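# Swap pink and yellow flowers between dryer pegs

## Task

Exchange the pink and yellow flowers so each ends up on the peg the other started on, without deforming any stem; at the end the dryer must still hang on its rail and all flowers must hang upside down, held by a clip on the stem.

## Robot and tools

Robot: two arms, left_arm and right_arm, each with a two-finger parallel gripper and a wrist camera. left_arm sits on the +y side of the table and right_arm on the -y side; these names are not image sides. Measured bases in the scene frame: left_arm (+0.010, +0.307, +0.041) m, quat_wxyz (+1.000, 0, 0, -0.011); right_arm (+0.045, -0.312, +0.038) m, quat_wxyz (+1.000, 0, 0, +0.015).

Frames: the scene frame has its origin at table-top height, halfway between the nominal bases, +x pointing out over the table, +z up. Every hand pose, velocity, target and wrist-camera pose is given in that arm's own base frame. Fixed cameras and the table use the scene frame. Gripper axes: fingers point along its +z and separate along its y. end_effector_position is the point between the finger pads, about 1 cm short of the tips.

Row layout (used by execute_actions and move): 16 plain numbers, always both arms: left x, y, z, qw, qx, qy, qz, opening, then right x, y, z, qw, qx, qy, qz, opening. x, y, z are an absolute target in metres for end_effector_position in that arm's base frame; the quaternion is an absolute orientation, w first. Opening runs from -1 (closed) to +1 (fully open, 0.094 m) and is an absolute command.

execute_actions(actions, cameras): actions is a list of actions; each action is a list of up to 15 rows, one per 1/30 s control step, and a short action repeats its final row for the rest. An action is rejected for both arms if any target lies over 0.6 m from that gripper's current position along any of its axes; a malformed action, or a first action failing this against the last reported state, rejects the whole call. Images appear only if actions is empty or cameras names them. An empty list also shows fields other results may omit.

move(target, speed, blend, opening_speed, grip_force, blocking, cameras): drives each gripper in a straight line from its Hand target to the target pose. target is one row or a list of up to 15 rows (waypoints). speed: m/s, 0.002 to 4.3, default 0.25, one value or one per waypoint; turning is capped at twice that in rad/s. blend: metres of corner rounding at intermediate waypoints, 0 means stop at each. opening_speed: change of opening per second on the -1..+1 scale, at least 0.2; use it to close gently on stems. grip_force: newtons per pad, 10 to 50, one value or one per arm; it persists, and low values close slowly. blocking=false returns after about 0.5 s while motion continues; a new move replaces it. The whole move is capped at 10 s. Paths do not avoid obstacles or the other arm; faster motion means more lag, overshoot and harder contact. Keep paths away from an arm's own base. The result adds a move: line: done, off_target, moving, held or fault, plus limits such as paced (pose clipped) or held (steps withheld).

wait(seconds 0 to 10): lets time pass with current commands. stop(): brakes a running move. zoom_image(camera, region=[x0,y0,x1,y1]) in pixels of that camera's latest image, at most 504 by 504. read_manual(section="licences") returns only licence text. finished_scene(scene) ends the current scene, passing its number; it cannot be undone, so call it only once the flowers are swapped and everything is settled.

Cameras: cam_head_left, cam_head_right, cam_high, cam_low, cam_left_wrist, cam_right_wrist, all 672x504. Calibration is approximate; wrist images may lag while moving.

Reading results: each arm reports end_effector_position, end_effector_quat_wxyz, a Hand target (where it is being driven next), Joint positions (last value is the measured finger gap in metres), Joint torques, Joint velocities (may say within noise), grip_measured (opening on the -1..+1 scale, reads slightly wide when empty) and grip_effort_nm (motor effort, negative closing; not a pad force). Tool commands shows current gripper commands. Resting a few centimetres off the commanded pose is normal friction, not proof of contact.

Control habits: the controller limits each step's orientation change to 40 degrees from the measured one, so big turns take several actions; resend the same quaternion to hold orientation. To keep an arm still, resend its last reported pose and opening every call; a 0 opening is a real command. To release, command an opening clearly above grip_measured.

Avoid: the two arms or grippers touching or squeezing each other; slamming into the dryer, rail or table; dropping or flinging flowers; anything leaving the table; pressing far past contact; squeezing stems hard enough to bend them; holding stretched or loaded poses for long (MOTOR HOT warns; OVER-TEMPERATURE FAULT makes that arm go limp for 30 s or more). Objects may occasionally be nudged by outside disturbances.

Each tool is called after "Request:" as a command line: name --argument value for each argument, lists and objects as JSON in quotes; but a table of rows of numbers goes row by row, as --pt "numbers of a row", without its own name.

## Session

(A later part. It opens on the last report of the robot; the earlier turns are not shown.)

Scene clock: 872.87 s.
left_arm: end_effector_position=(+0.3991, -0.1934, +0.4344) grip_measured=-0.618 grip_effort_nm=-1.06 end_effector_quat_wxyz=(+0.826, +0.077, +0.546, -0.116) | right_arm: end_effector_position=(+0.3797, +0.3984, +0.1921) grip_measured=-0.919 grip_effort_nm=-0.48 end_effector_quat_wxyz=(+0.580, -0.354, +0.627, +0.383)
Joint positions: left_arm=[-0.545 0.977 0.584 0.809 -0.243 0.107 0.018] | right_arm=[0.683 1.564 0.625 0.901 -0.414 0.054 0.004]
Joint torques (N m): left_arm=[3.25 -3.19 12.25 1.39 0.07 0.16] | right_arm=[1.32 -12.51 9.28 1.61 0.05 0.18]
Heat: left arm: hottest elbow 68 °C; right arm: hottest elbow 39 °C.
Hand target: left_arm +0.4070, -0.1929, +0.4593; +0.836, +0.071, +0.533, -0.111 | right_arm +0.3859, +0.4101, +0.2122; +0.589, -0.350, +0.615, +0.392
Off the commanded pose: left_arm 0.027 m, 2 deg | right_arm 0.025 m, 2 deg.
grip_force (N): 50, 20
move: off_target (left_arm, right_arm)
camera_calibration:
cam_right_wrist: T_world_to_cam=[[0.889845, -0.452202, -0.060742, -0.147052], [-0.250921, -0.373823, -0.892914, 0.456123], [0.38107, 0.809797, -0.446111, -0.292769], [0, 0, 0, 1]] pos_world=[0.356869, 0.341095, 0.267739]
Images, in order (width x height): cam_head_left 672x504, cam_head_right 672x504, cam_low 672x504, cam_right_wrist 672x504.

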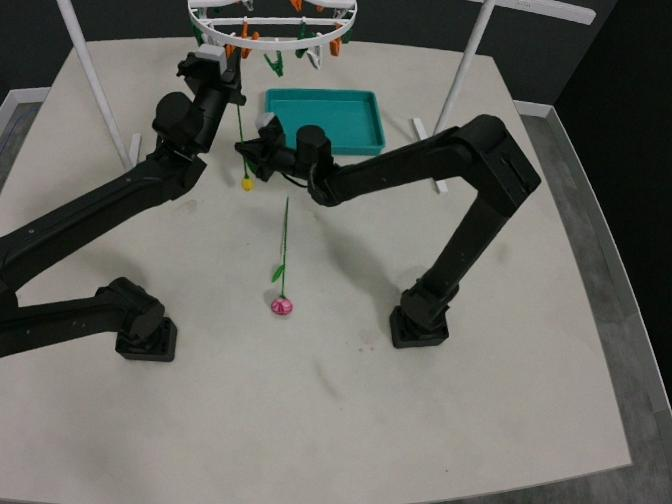

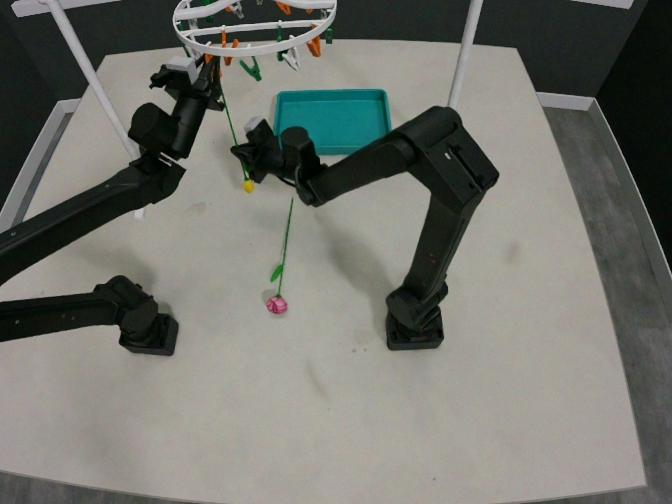

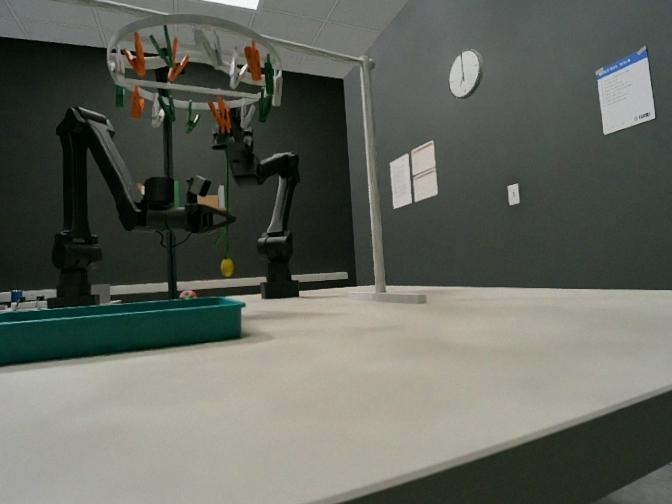

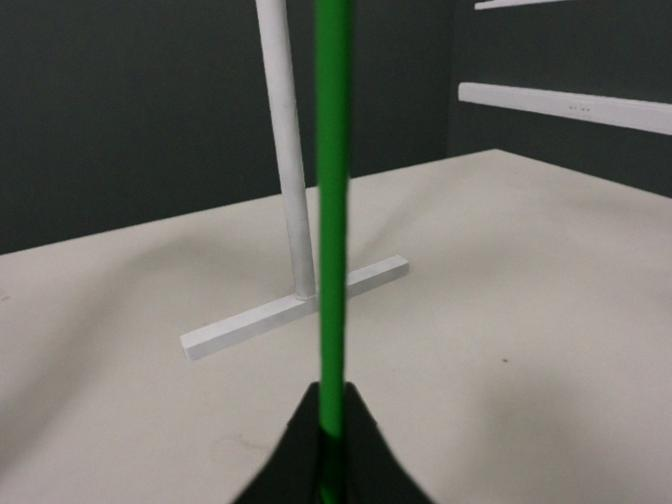

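Request:
move --target '[0.4085, -0.1935, 0.4600, 0.83676, 0.07107, 0.53306, -0.11156, -0.64, 0.3868, 0.4105, 0.2120, 0.5963, -0.3452, 0.6064, 0.3969, -0.96]' --speed 0.05 --cameras '["cam_low", "cam_head_right"]'

Request:
zoom_image --camera "cam_low" --region '[195, 100, 245, 150]'

Request:
zoom_image --camera "cam_head_right" --region '[190, 45, 250, 105]'

Scene clock: 922.23 s.
left_arm: end_effector_position=(+0.3991, -0.1934, +0.4344) grip_measured=-0.618 grip_effort_nm=-1.06 end_effector_quat_wxyz=(+0.826, +0.077, +0.546, -0.116) | right_arm: end_effector_position=(+0.3798, +0.3985, +0.1985) grip_measured=-0.919 grip_effort_nm=-0.48 end_effector_quat_wxyz=(+0.587, -0.350, +0.619, +0.387)
Joint positions: left_arm=[-0.545 0.977 0.584 0.809 -0.243 0.107 0.018] | right_arm=[0.683 1.564 0.625 0.928 -0.414 0.064 0.004]
Joint torques (N m): left_arm=[3.31 -3.19 12.25 1.39 0.06 0.16] | right_arm=[1.26 -10.87 8.9 2.61 0.01 0.18]
Heat: left arm: hottest elbow 71 °C; right arm: hottest elbow 39 °C.
Hand target: left_arm +0.4070, -0.1929, +0.4593; +0.836, +0.071, +0.533, -0.111 | right_arm +0.3861, +0.4098, +0.2121; +0.596, -0.345, +0.606, +0.397
Off the commanded pose: left_arm 0.027 m, 2 deg | right_arm 0.019 m, 2 deg.
grip_force (N): 50, 20
move: off_target (left_arm, right_arm)
Images, in order (width x height): cam_head_right 672x504, cam_low 672x504.

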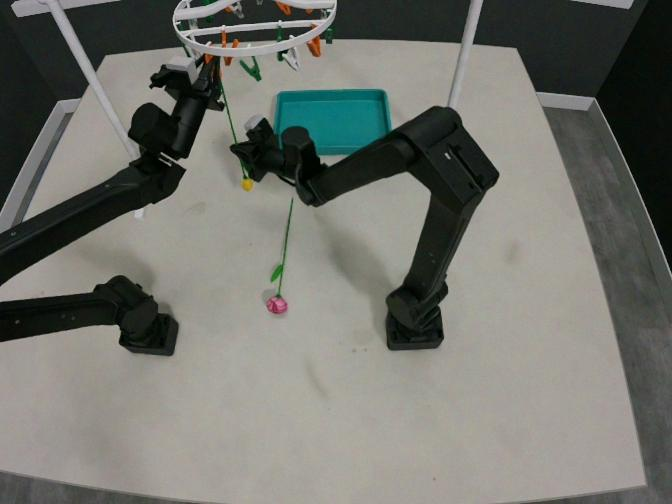

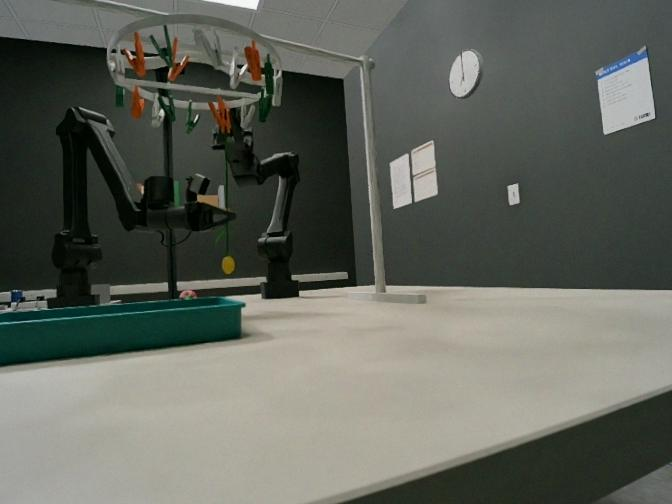

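Scaled by 10.080 from the camera's 672x504 image, which has a finer 960x720 frame.

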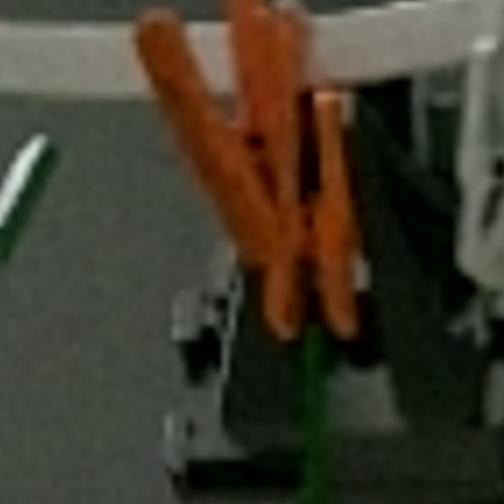

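Scaled by 8.400 from the camera's 672x504 image, which has a finer 960x720 frame.

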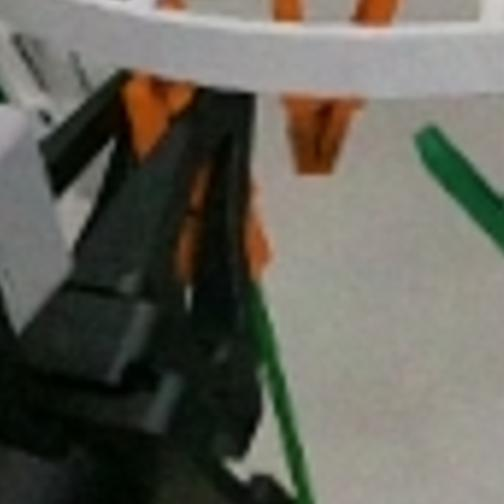

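Request:
wait --seconds 0.1 --cameras '["cam_high", "cam_head_left", "cam_right_wrist"]'

Request:
zoom_image --camera "cam_high" --region '[290, 90, 390, 190]'

Request:
zoom_image --camera "cam_head_left" --region '[205, 40, 265, 100]'

Scene clock: 978.03 s.
left_arm: end_effector_position=(+0.3991, -0.1934, +0.4344) grip_measured=-0.618 grip_effort_nm=-1.06 end_effector_quat_wxyz=(+0.826, +0.077, +0.546, -0.116) | right_arm: end_effector_position=(+0.3798, +0.3985, +0.1985) grip_measured=-0.919 grip_effort_nm=-0.48 end_effector_quat_wxyz=(+0.587, -0.349, +0.619, +0.387)
Joint positions: left_arm=[-0.545 0.977 0.584 0.809 -0.243 0.107 0.018] | right_arm=[0.683 1.564 0.625 0.928 -0.414 0.064 0.004]
Joint torques (N m): left_arm=[3.25 -3.14 12.25 1.39 0.06 0.17] | right_arm=[1.2 -10.75 8.83 2.73 0.01 0.19]
Heat: left arm: hottest elbow 73 °C; right arm: hottest elbow 40 °C.
Hand target: left_arm +0.4070, -0.1929, +0.4593; +0.836, +0.071, +0.533, -0.111 | right_arm +0.3861, +0.4098, +0.2120; +0.596, -0.345, +0.607, +0.397
Tool commands: left_gripper/opening=-0.64 right_gripper/opening=-0.96
Off the commanded pose: left_arm 0.027 m, 2 deg | right_arm 0.019 m, 2 deg.
grip_force (N): 50, 20
wait: 0.10 s; at rest from the start
camera_calibration:
cam_right_wrist: T_world_to_cam=[[0.890448, -0.451103, -0.0600703, -0.147637], [-0.240375, -0.354136, -0.903774, 0.452082], [0.386422, 0.819203, -0.423774, -0.300288], [0, 0, 0, 1]] pos_world=[0.35617, 0.339496, 0.272457]
Images, in order (width x height): cam_head_left 672x504, cam_high 672x504, cam_right_wrist 672x504.

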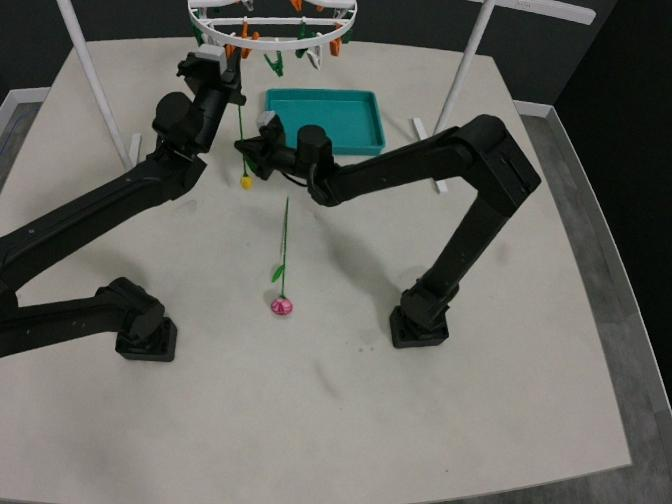

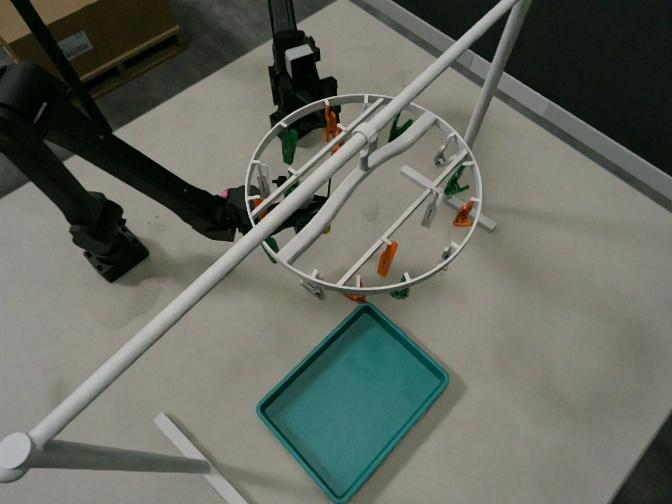

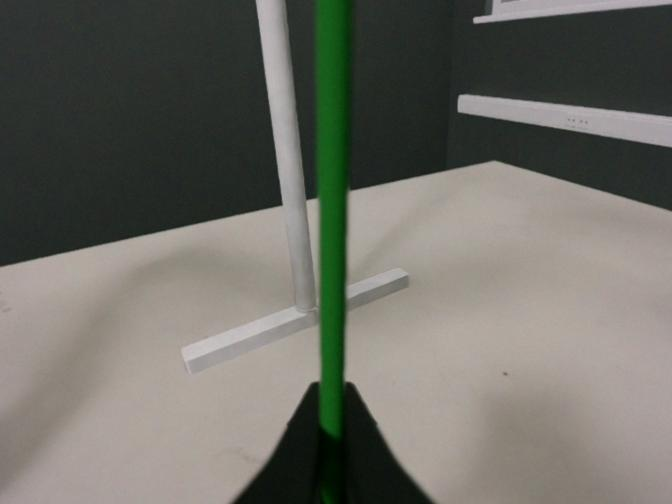

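Scaled by 5.040 from the camera's 672x504 image, which has a finer 960x720 frame.

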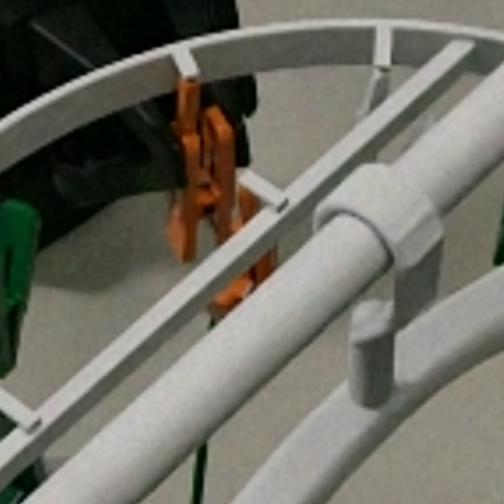

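Scaled by 8.400 from the camera's 672x504 image, which has a finer 960x720 frame.

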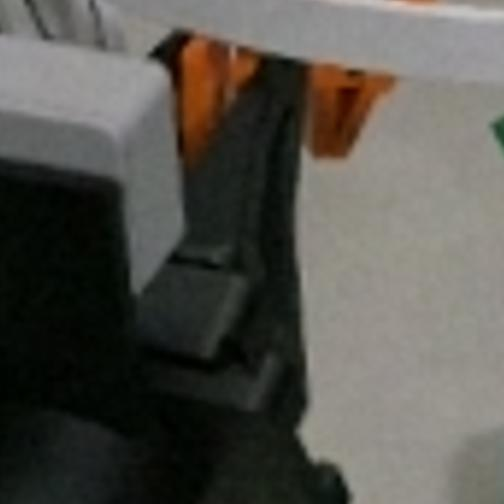

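Request:
move --pt "0.4085 -0.1935 0.4600 0.83676 0.07107 0.53306 -0.11156 -0.64 0.3868 0.4105 0.1960 0.5963 -0.3452 0.6064 0.3969 -0.96" --pt "0.4085 -0.1935 0.4600 0.83676 0.07107 0.53306 -0.11156 -0.64 0.3765 0.4110 0.1960 0.5963 -0.3452 0.6064 0.3969 -0.96" --speed 0.06 --cameras '["cam_low", "cam_head_right", "cam_high"]'

Request:
zoom_image --camera "cam_low" --region '[195, 100, 245, 150]'

Request:
zoom_image --camera "cam_head_right" --region '[190, 45, 250, 105]'

Request:
zoom_image --camera "cam_high" --region '[300, 90, 370, 190]'

Scene clock: 1000.00 s.
left_arm: end_effector_position=(+0.3991, -0.1934, +0.4344) grip_measured=-0.618 grip_effort_nm=-1.06 end_effector_quat_wxyz=(+0.826, +0.077, +0.546, -0.116) | right_arm: end_effector_position=(+0.3773, +0.4060, +0.1881) grip_measured=-0.919 grip_effort_nm=-0.48 end_effector_quat_wxyz=(+0.592, -0.349, +0.614, +0.389)
Joint positions: left_arm=[-0.545 0.977 0.584 0.809 -0.243 0.107 0.018] | right_arm=[0.701 1.611 0.625 0.989 -0.398 0.064 0.004]
Joint torques (N m): left_arm=[3.25 -3.14 12.25 1.39 0.06 0.16] | right_arm=[1.32 -12.57 6.5 2.7 0.08 0.18]
Heat: left arm: hottest elbow 73 °C; right arm: hottest elbow 40 °C.
Hand target: left_arm +0.4070, -0.1929, +0.4593; +0.836, +0.071, +0.533, -0.111 | right_arm +0.3763, +0.4109, +0.1958; +0.596, -0.345, +0.607, +0.397
Off the commanded pose: left_arm 0.027 m, 2 deg | right_arm 0.009 m, 1 deg.
grip_force (N): 50, 20
move: off_target (left_arm)
Images, in order (width x height): cam_head_right 672x504, cam_high 672x504, cam_low 672x504.

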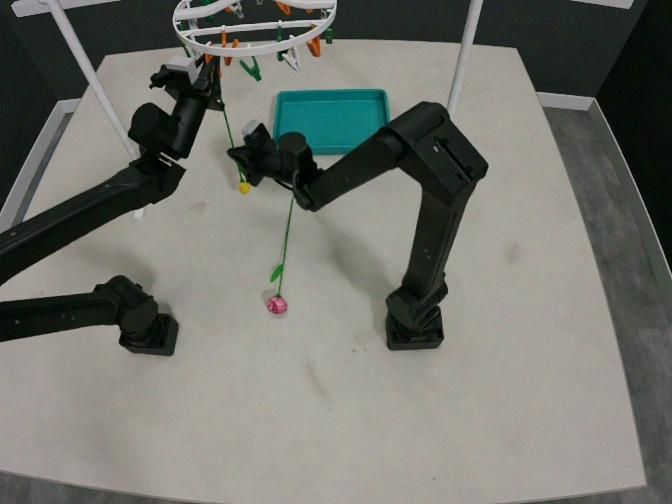

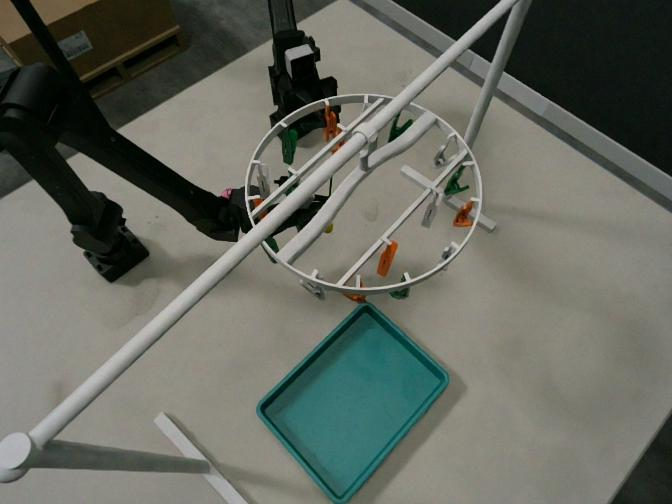

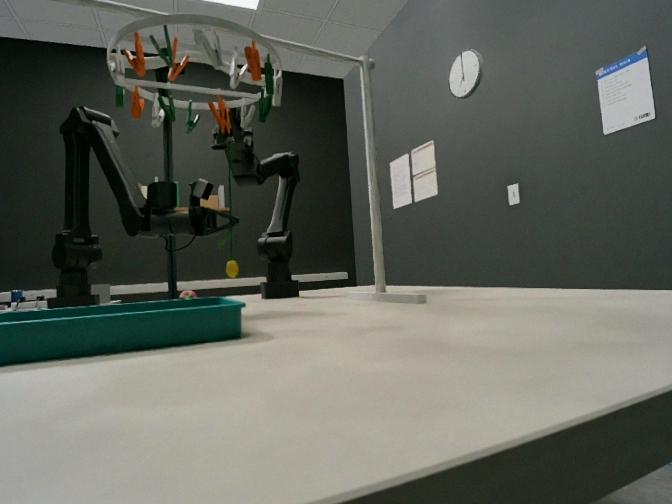

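Scaled by 10.080 from the camera's 672x504 image, which has a finer 960x720 frame.

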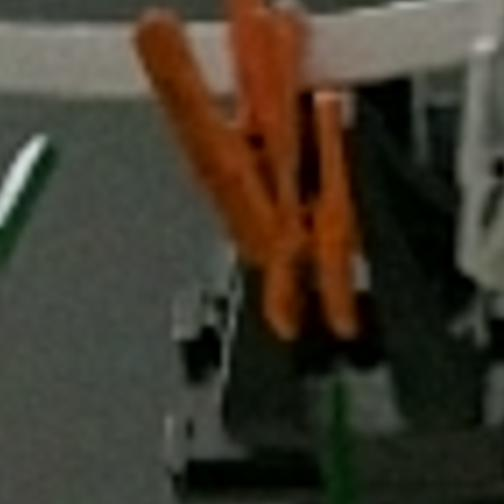

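Scaled by 8.400 from the camera's 672x504 image, which has a finer 960x720 frame.

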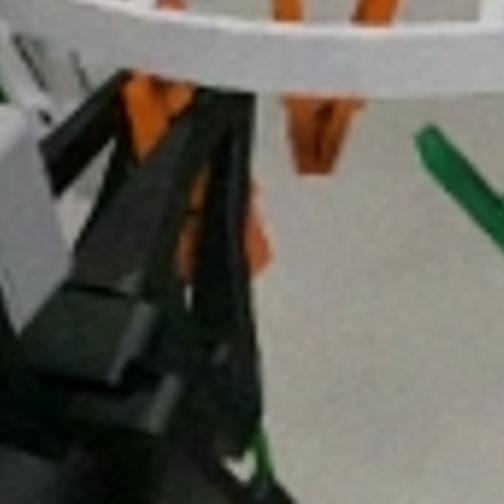

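Scaled by 5.040 from the camera's 672x504 image, which has a finer 960x720 frame.

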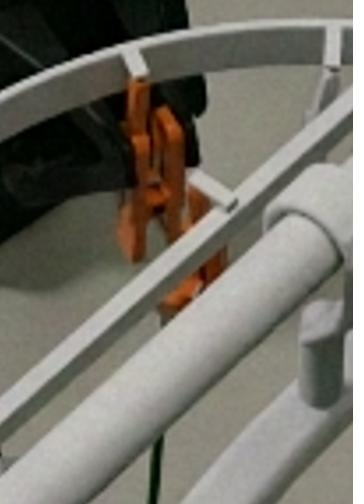

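Request:
move --pt "0.4085 -0.1935 0.4600 0.83676 0.07107 0.53306 -0.11156 -0.64 0.3640 0.3860 0.1650 0.5963 -0.3452 0.6064 0.3969 -0.96" --pt "0.4085 -0.1935 0.4600 0.83676 0.07107 0.53306 -0.11156 -0.64 0.3745 0.4105 0.1780 0.5963 -0.3452 0.6064 0.3969 -0.96" --pt "0.4085 -0.1935 0.4600 0.83676 0.07107 0.53306 -0.11156 -0.64 0.3745 0.4105 0.2050 0.5963 -0.3452 0.6064 0.3969 -0.96" --speed 0.08 --cameras '["cam_low", "cam_head_right", "cam_high"]'

Request:
zoom_image --camera "cam_low" --region '[195, 100, 245, 150]'

Request:
zoom_image --camera "cam_head_right" --region '[190, 45, 270, 125]'

Request:
zoom_image --camera "cam_high" --region '[300, 90, 370, 190]'

Scene clock: 1020.73 s.
left_arm: end_effector_position=(+0.3991, -0.1934, +0.4344) grip_measured=-0.618 grip_effort_nm=-1.06 end_effector_quat_wxyz=(+0.826, +0.077, +0.546, -0.116) | right_arm: end_effector_position=(+0.3679, +0.3989, +0.1898) grip_measured=-0.919 grip_effort_nm=-0.48 end_effector_quat_wxyz=(+0.590, -0.349, +0.615, +0.388)
Joint positions: left_arm=[-0.545 0.977 0.584 0.809 -0.243 0.107 0.018] | right_arm=[0.703 1.578 0.593 0.983 -0.395 0.065 0.004]
Joint torques (N m): left_arm=[3.25 -3.19 12.26 1.37 0.07 0.16] | right_arm=[1.26 -11.75 8.69 1.7 0.06 0.17]
Heat: left arm: hottest elbow 74 °C; right arm: hottest elbow 40 °C.
Hand target: left_arm +0.4070, -0.1929, +0.4593; +0.836, +0.071, +0.533, -0.111 | right_arm +0.3739, +0.4099, +0.2053; +0.596, -0.345, +0.606, +0.397
Off the commanded pose: left_arm 0.027 m, 2 deg | right_arm 0.020 m, 2 deg.
grip_force (N): 50, 20
move: off_target (left_arm, right_arm)
Images, in order (width x height): cam_head_right 672x504, cam_high 672x504, cam_low 672x504.

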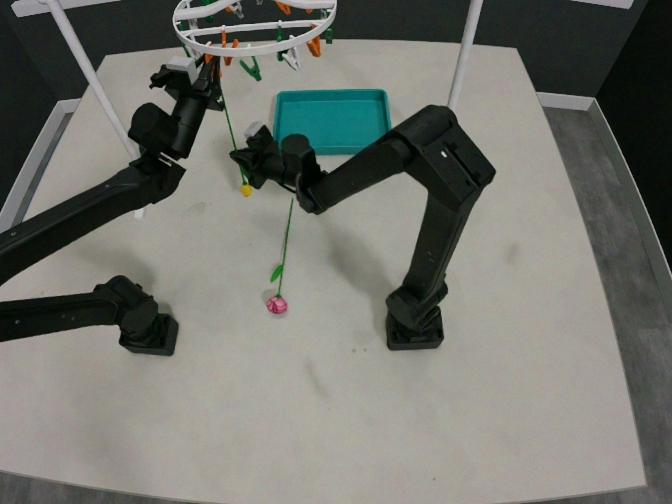

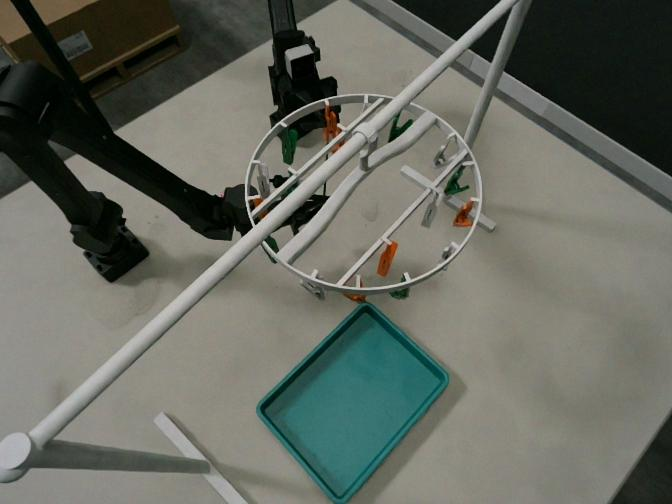

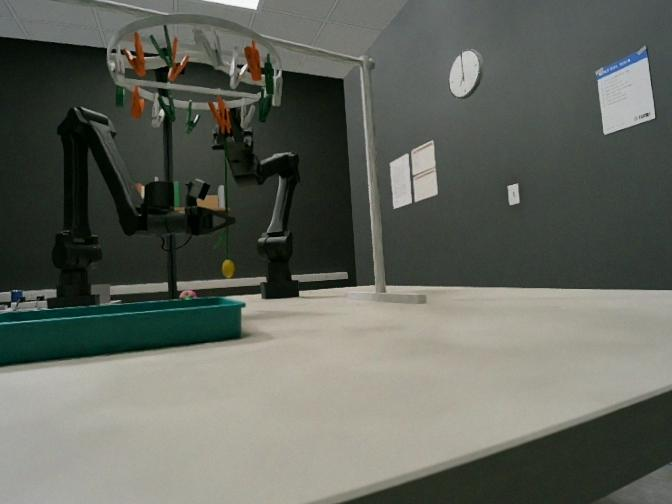

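Scaled by 10.080 from the camera's 672x504 image, which has a finer 960x720 frame.

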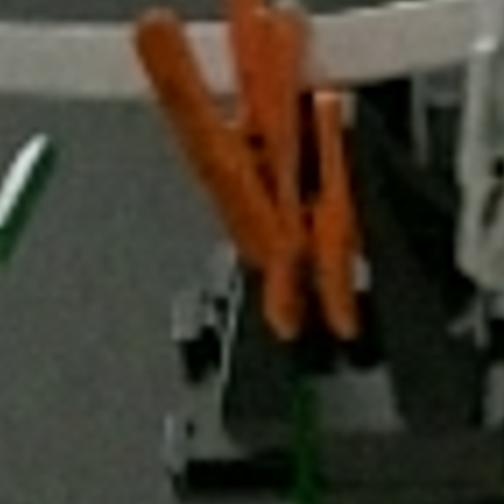

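Scaled by 6.300 from the camera's 672x504 image, which has a finer 960x720 frame.

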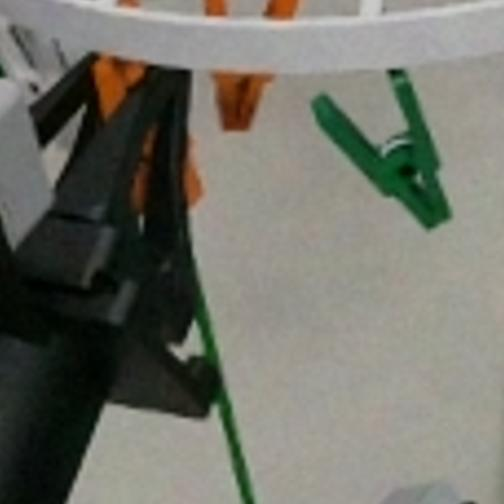

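Scaled by 5.040 from the camera's 672x504 image, which has a finer 960x720 frame.

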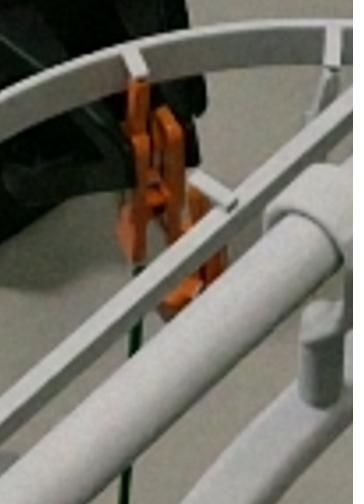

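Request:
move --pt "0.4085 -0.1935 0.4600 0.83676 0.07107 0.53306 -0.11156 -0.64 0.3755 0.4130 0.2050 0.5980 -0.3440 0.6045 0.3980 -0.96" --pt "0.4085 -0.1935 0.4600 0.83676 0.07107 0.53306 -0.11156 -0.64 0.3755 0.4130 0.2180 0.5995 -0.3432 0.6030 0.3990 -0.96" --speed 0.05 --cameras '["cam_low", "cam_head_right", "cam_high"]'

Request:
zoom_image --camera "cam_low" --region '[195, 100, 245, 150]'

Request:
zoom_image --camera "cam_head_right" --region '[190, 45, 270, 125]'

Request:
zoom_image --camera "cam_high" --region '[300, 90, 370, 190]'

Scene clock: 1037.50 s.
left_arm: end_effector_position=(+0.3991, -0.1934, +0.4344) grip_measured=-0.618 grip_effort_nm=-1.06 end_effector_quat_wxyz=(+0.826, +0.077, +0.546, -0.116) | right_arm: end_effector_position=(+0.3689, +0.4005, +0.1982) grip_measured=-0.919 grip_effort_nm=-0.48 end_effector_quat_wxyz=(+0.591, -0.348, +0.615, +0.389)
Joint positions: left_arm=[-0.545 0.977 0.584 0.809 -0.243 0.107 0.018] | right_arm=[0.705 1.559 0.603 0.958 -0.392 0.069 0.004]
Joint torques (N m): left_arm=[3.25 -3.14 12.27 1.39 0.06 0.16] | right_arm=[1.38 -12.1 9.11 1.78 0.08 0.19]
Heat: left arm: hottest elbow 74 °C; right arm: hottest elbow 41 °C.
Hand target: left_arm +0.4070, -0.1929, +0.4593; +0.836, +0.071, +0.533, -0.111 | right_arm +0.3747, +0.4121, +0.2182; +0.600, -0.343, +0.603, +0.399
Off the commanded pose: left_arm 0.027 m, 2 deg | right_arm 0.024 m, 2 deg.
grip_force (N): 50, 20
move: off_target (left_arm, right_arm)
Images, in order (width x height): cam_head_right 672x504, cam_high 672x504, cam_low 672x504.

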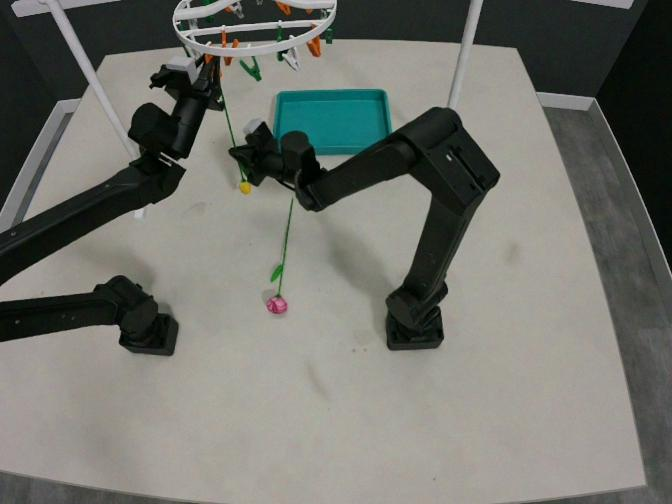

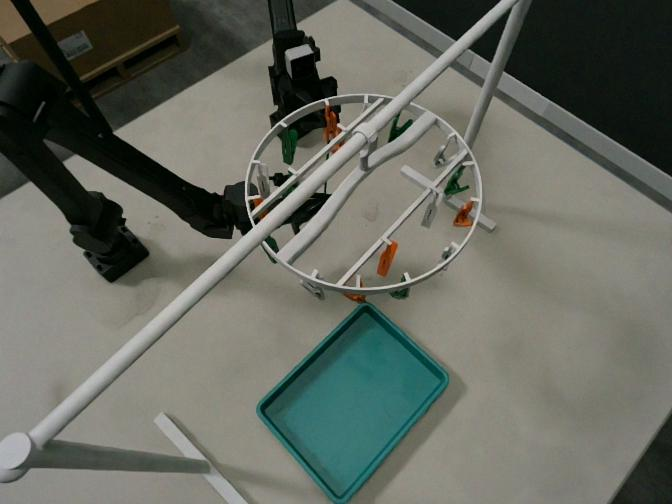

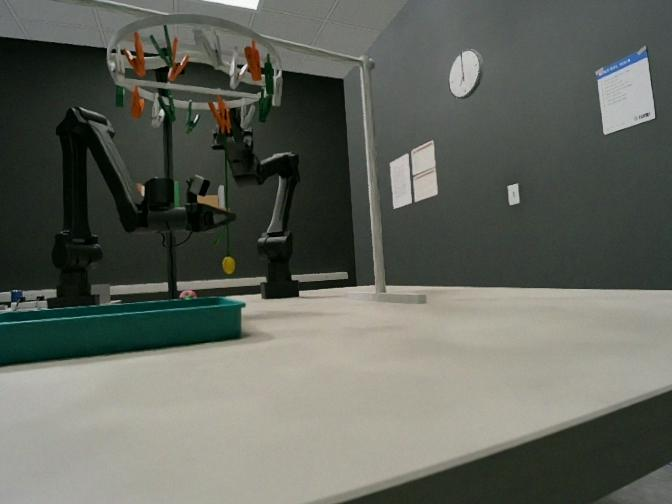

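Scaled by 10.080 from the camera's 672x504 image, which has a finer 960x720 frame.

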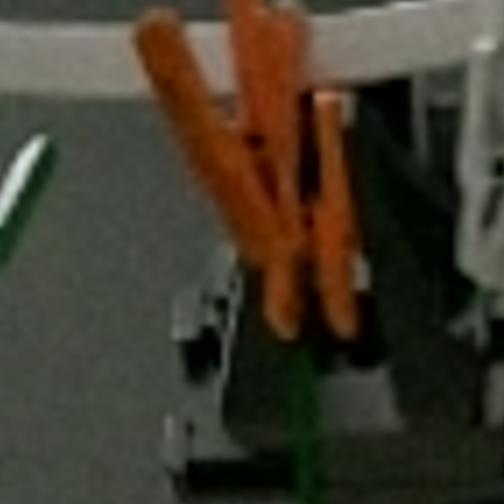

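Scaled by 6.300 from the camera's 672x504 image, which has a finer 960x720 frame.

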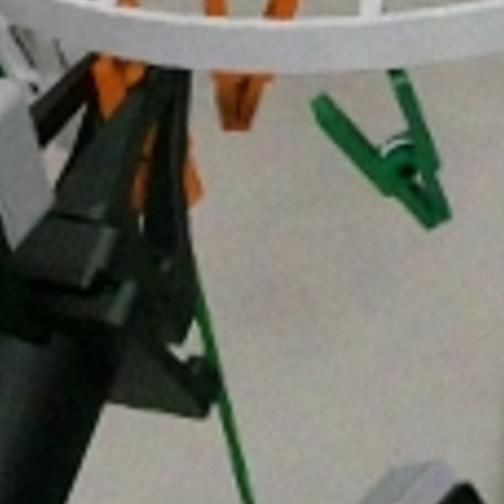

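Scaled by 5.040 from the camera's 672x504 image, which has a finer 960x720 frame.

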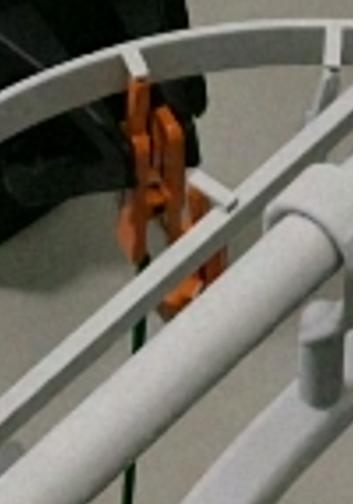

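Request:
move --target '[0.4085, -0.1935, 0.4600, 0.83676, 0.07107, 0.53306, -0.11156, -0.64, 0.3755, 0.4143, 0.2390, 0.6022, -0.3416, 0.6001, 0.4008, -0.96]' --speed 0.03 --cameras '["cam_low", "cam_high", "cam_left_wrist"]'

Request:
zoom_image --camera "cam_low" --region '[195, 100, 245, 150]'

Request:
zoom_image --camera "cam_high" --region '[300, 90, 370, 190]'

Scene clock: 1043.50 s.
left_arm: end_effector_position=(+0.3991, -0.1934, +0.4344) grip_measured=-0.618 grip_effort_nm=-1.06 end_effector_quat_wxyz=(+0.826, +0.077, +0.546, -0.116) | right_arm: end_effector_position=(+0.3689, +0.4015, +0.2158) grip_measured=-0.919 grip_effort_nm=-0.48 end_effector_quat_wxyz=(+0.592, -0.346, +0.614, +0.391)
Joint positions: left_arm=[-0.545 0.977 0.584 0.809 -0.243 0.107 0.018] | right_arm=[0.707 1.512 0.616 0.902 -0.389 0.072 0.004]
Joint torques (N m): left_arm=[3.31 -3.19 12.27 1.37 0.07 0.16] | right_arm=[1.32 -12.1 9.76 1.66 0.07 0.18]
Heat: left arm: hottest elbow 74 °C; right arm: hottest elbow 41 °C.
Hand target: left_arm +0.4070, -0.1929, +0.4593; +0.836, +0.071, +0.533, -0.111 | right_arm +0.3745, +0.4133, +0.2392; +0.602, -0.342, +0.600, +0.401
Off the commanded pose: left_arm 0.027 m, 2 deg | right_arm 0.027 m, 2 deg.
grip_force (N): 50, 20
move: off_target (left_arm, right_arm)
camera_calibration:
cam_left_wrist: T_world_to_cam=[[-0.266031, -0.963897, -0.0114334, -0.0753862], [-0.0269039, 0.0192805, -0.999452, 0.486416], [0.963589, -0.265577, -0.0310617, -0.330128], [0, 0, 0, 1]] pos_world=[0.311139, -0.169717, 0.475033]
Images, in order (width x height): cam_high 672x504, cam_low 672x504, cam_left_wrist 672x504.

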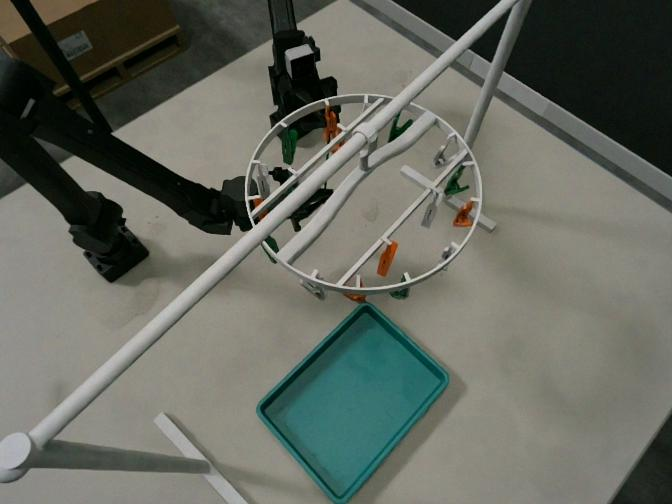

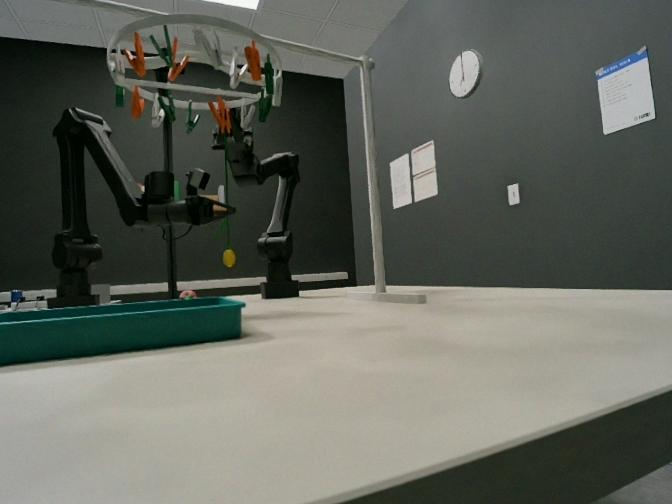

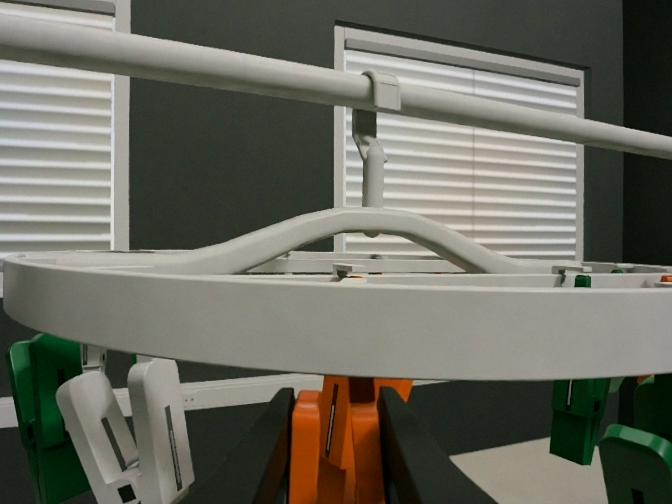

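Scaled by 10.080 from the camera's 672x504 image, which has a finer 960x720 frame.

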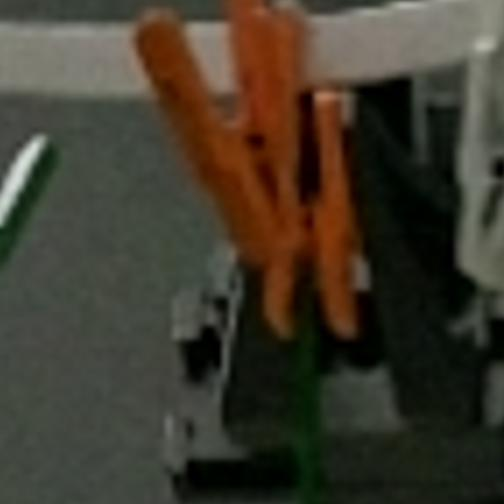

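Scaled by 5.040 from the camera's 672x504 image, which has a finer 960x720 frame.

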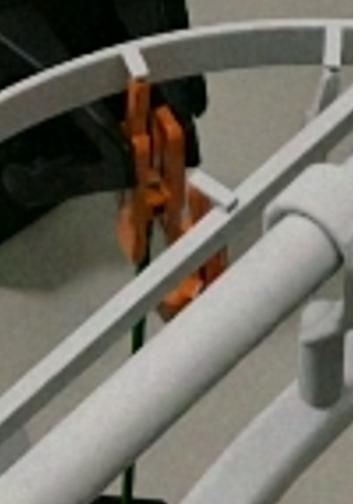

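Request:
move --target '[0.4085, -0.1935, 0.4600, 0.83676, 0.07107, 0.53306, -0.11156, 0.3, 0.3755, 0.4143, 0.2390, 0.6022, -0.3416, 0.6001, 0.4008, -0.96]' --speed 0.03 --opening_speed 0.4 --cameras '["cam_low", "cam_high", "cam_left_wrist"]'

Request:
zoom_image --camera "cam_low" --region '[195, 100, 245, 150]'

Request:
zoom_image --camera "cam_high" --region '[300, 90, 370, 190]'

Scene clock: 1049.27 s.
left_arm: end_effector_position=(+0.3991, -0.1934, +0.4344) grip_measured=+0.297 grip_effort_nm=0.05 end_effector_quat_wxyz=(+0.826, +0.077, +0.546, -0.116) | right_arm: end_effector_position=(+0.3689, +0.4015, +0.2158) grip_measured=-0.919 grip_effort_nm=-0.48 end_effector_quat_wxyz=(+0.592, -0.346, +0.614, +0.391)
Joint positions: left_arm=[-0.545 0.977 0.584 0.809 -0.243 0.107 0.061] | right_arm=[0.707 1.512 0.616 0.902 -0.389 0.072 0.004]
Joint torques (N m): left_arm=[3.31 -3.19 12.25 1.39 0.07 0.17] | right_arm=[1.38 -11.99 9.73 1.66 0.07 0.18]
Heat: left arm: hottest elbow 74 °C; right arm: hottest elbow 42 °C.
Hand target: left_arm +0.4070, -0.1929, +0.4593; +0.836, +0.071, +0.533, -0.111 | right_arm +0.3745, +0.4133, +0.2392; +0.602, -0.342, +0.600, +0.401
Off the commanded pose: left_arm 0.027 m, 2 deg | right_arm 0.027 m, 2 deg.
grip_force (N): 50, 20
move: off_target (left_arm, right_arm)
camera_calibration:
cam_left_wrist: T_world_to_cam=[[-0.266031, -0.963897, -0.0114334, -0.0753862], [-0.0269039, 0.0192805, -0.999452, 0.486416], [0.963589, -0.265577, -0.0310617, -0.330128], [0, 0, 0, 1]] pos_world=[0.311139, -0.169717, 0.475033]
Images, in order (width x height): cam_high 672x504, cam_low 672x504, cam_left_wrist 672x504.

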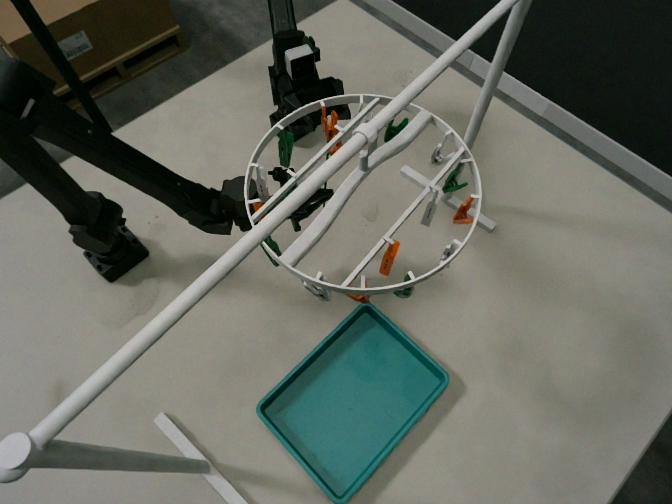

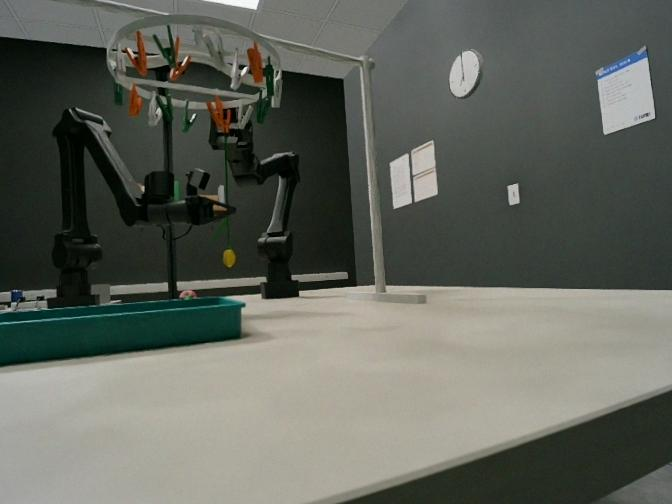

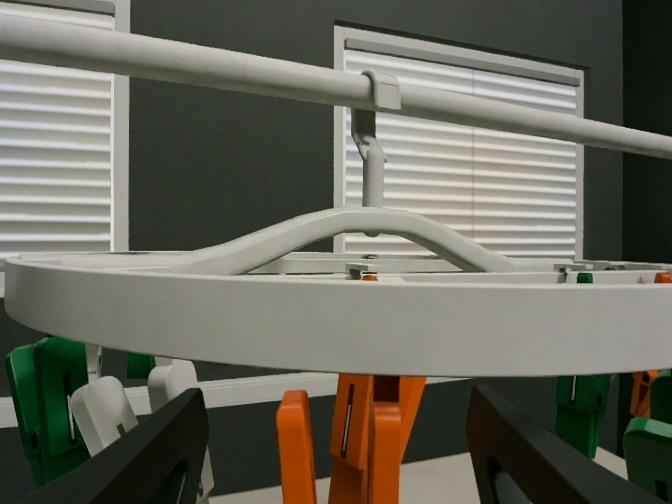

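Scaled by 10.080 from the camera's 672x504 image, which has a finer 960x720 frame.

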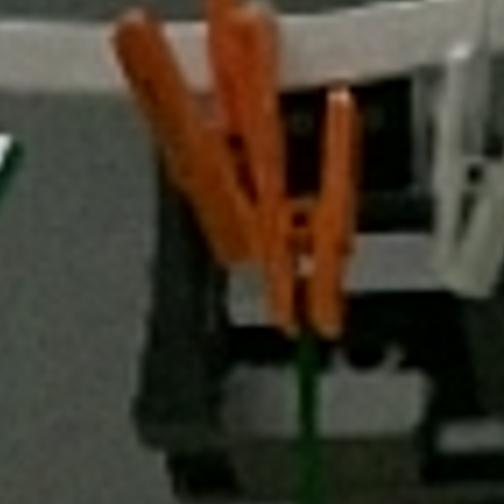

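Scaled by 5.040 from the camera's 672x504 image, which has a finer 960x720 frame.

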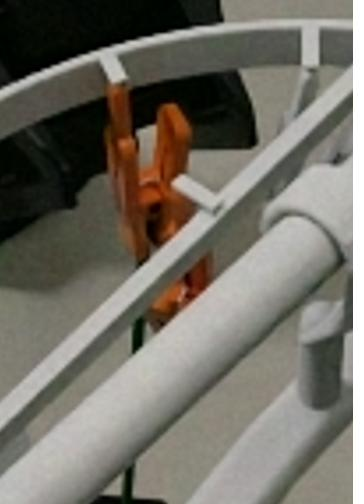

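Request:
move --pt "0.3460 -0.1750 0.4270 0.83676 0.07107 0.53306 -0.11156 0.3 0.3755 0.4143 0.2390 0.6022 -0.3416 0.6001 0.4008 -0.96" --pt "0.3460 -0.1750 0.4270 0.83676 0.07107 0.53306 -0.11156 0.3 0.3755 0.4143 0.2390 0.6022 -0.3416 0.6001 0.4008 -0.2" --speed 0.12 --opening_speed 0.5 --cameras '["cam_low", "cam_right_wrist", "cam_left_wrist"]'

Scene clock: 1058.03 s.
left_arm: end_effector_position=(+0.3503, -0.1738, +0.4224) grip_measured=+0.298 grip_effort_nm=0.05 end_effector_quat_wxyz=(+0.833, +0.069, +0.538, -0.111) | right_arm: end_effector_position=(+0.3689, +0.4015, +0.2160) grip_measured=-0.202 grip_effort_nm=0.08 end_effector_quat_wxyz=(+0.592, -0.346, +0.614, +0.391)
Joint positions: left_arm=[-0.592 0.822 0.459 0.809 -0.301 0.136 0.061] | right_arm=[0.707 1.512 0.616 0.902 -0.389 0.073 0.037]
Joint torques (N m): left_arm=[1.85 -3.08 8.47 1.73 0.02 0.18] | right_arm=[1.44 -12.1 9.72 1.68 0.08 0.2]
Heat: left arm: hottest elbow 73 °C; right arm: hottest elbow 43 °C.
Hand target: left_arm +0.3461, -0.1750, +0.4269; +0.836, +0.071, +0.533, -0.112 | right_arm +0.3745, +0.4133, +0.2392; +0.602, -0.342, +0.600, +0.401
Off the commanded pose: left_arm 0.006 m, 1 deg | right_arm 0.027 m, 2 deg.
grip_force (N): 50, 20
move: off_target (right_arm); target 2's new opening was sent with right_arm's hand 0.027 m and 2 deg from that target
camera_calibration:
cam_left_wrist: T_world_to_cam=[[-0.249016, -0.968483, -0.00564338, -0.0787858], [-0.00740673, 0.00773111, -0.999943, 0.464075], [0.968471, -0.248959, -0.00909846, -0.28627], [0, 0, 0, 1]] pos_world=[0.261062, -0.15116, 0.460999]
cam_right_wrist: T_world_to_cam=[[0.890676, -0.450513, -0.0611053, -0.135529], [-0.234457, -0.340001, -0.91073, 0.460057], [0.38952, 0.825492, -0.408457, -0.298044], [0, 0, 0, 1]] pos_world=[0.34467, 0.341396, 0.288968]
Images, in order (width x height): cam_low 672x504, cam_left_wrist 672x504, cam_right_wrist 672x504.

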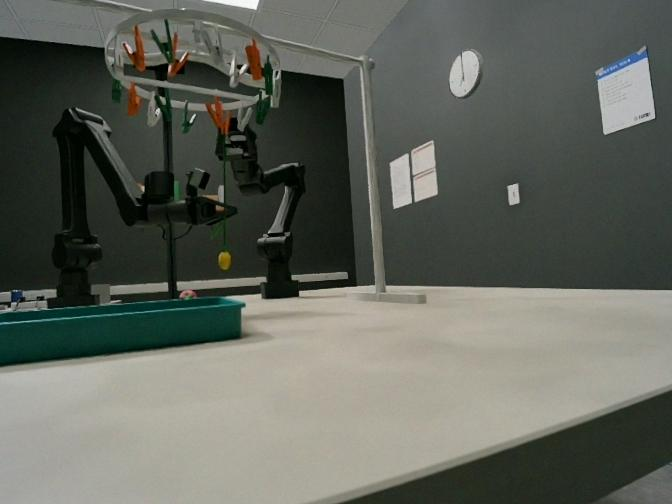

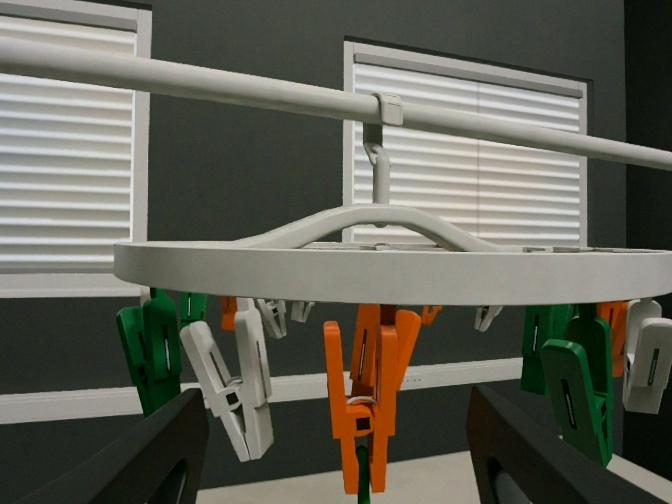

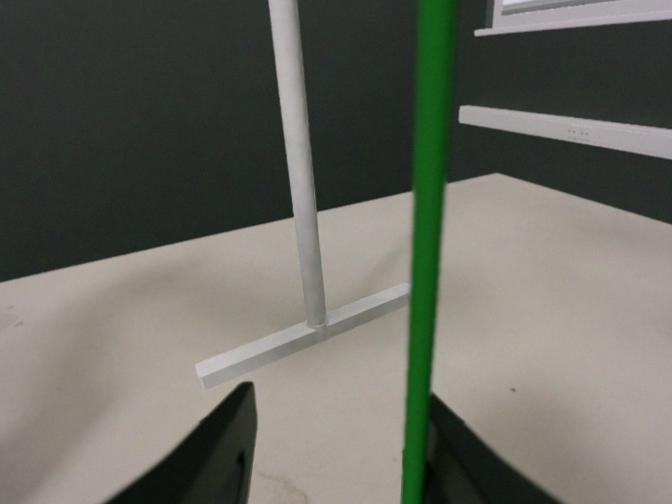

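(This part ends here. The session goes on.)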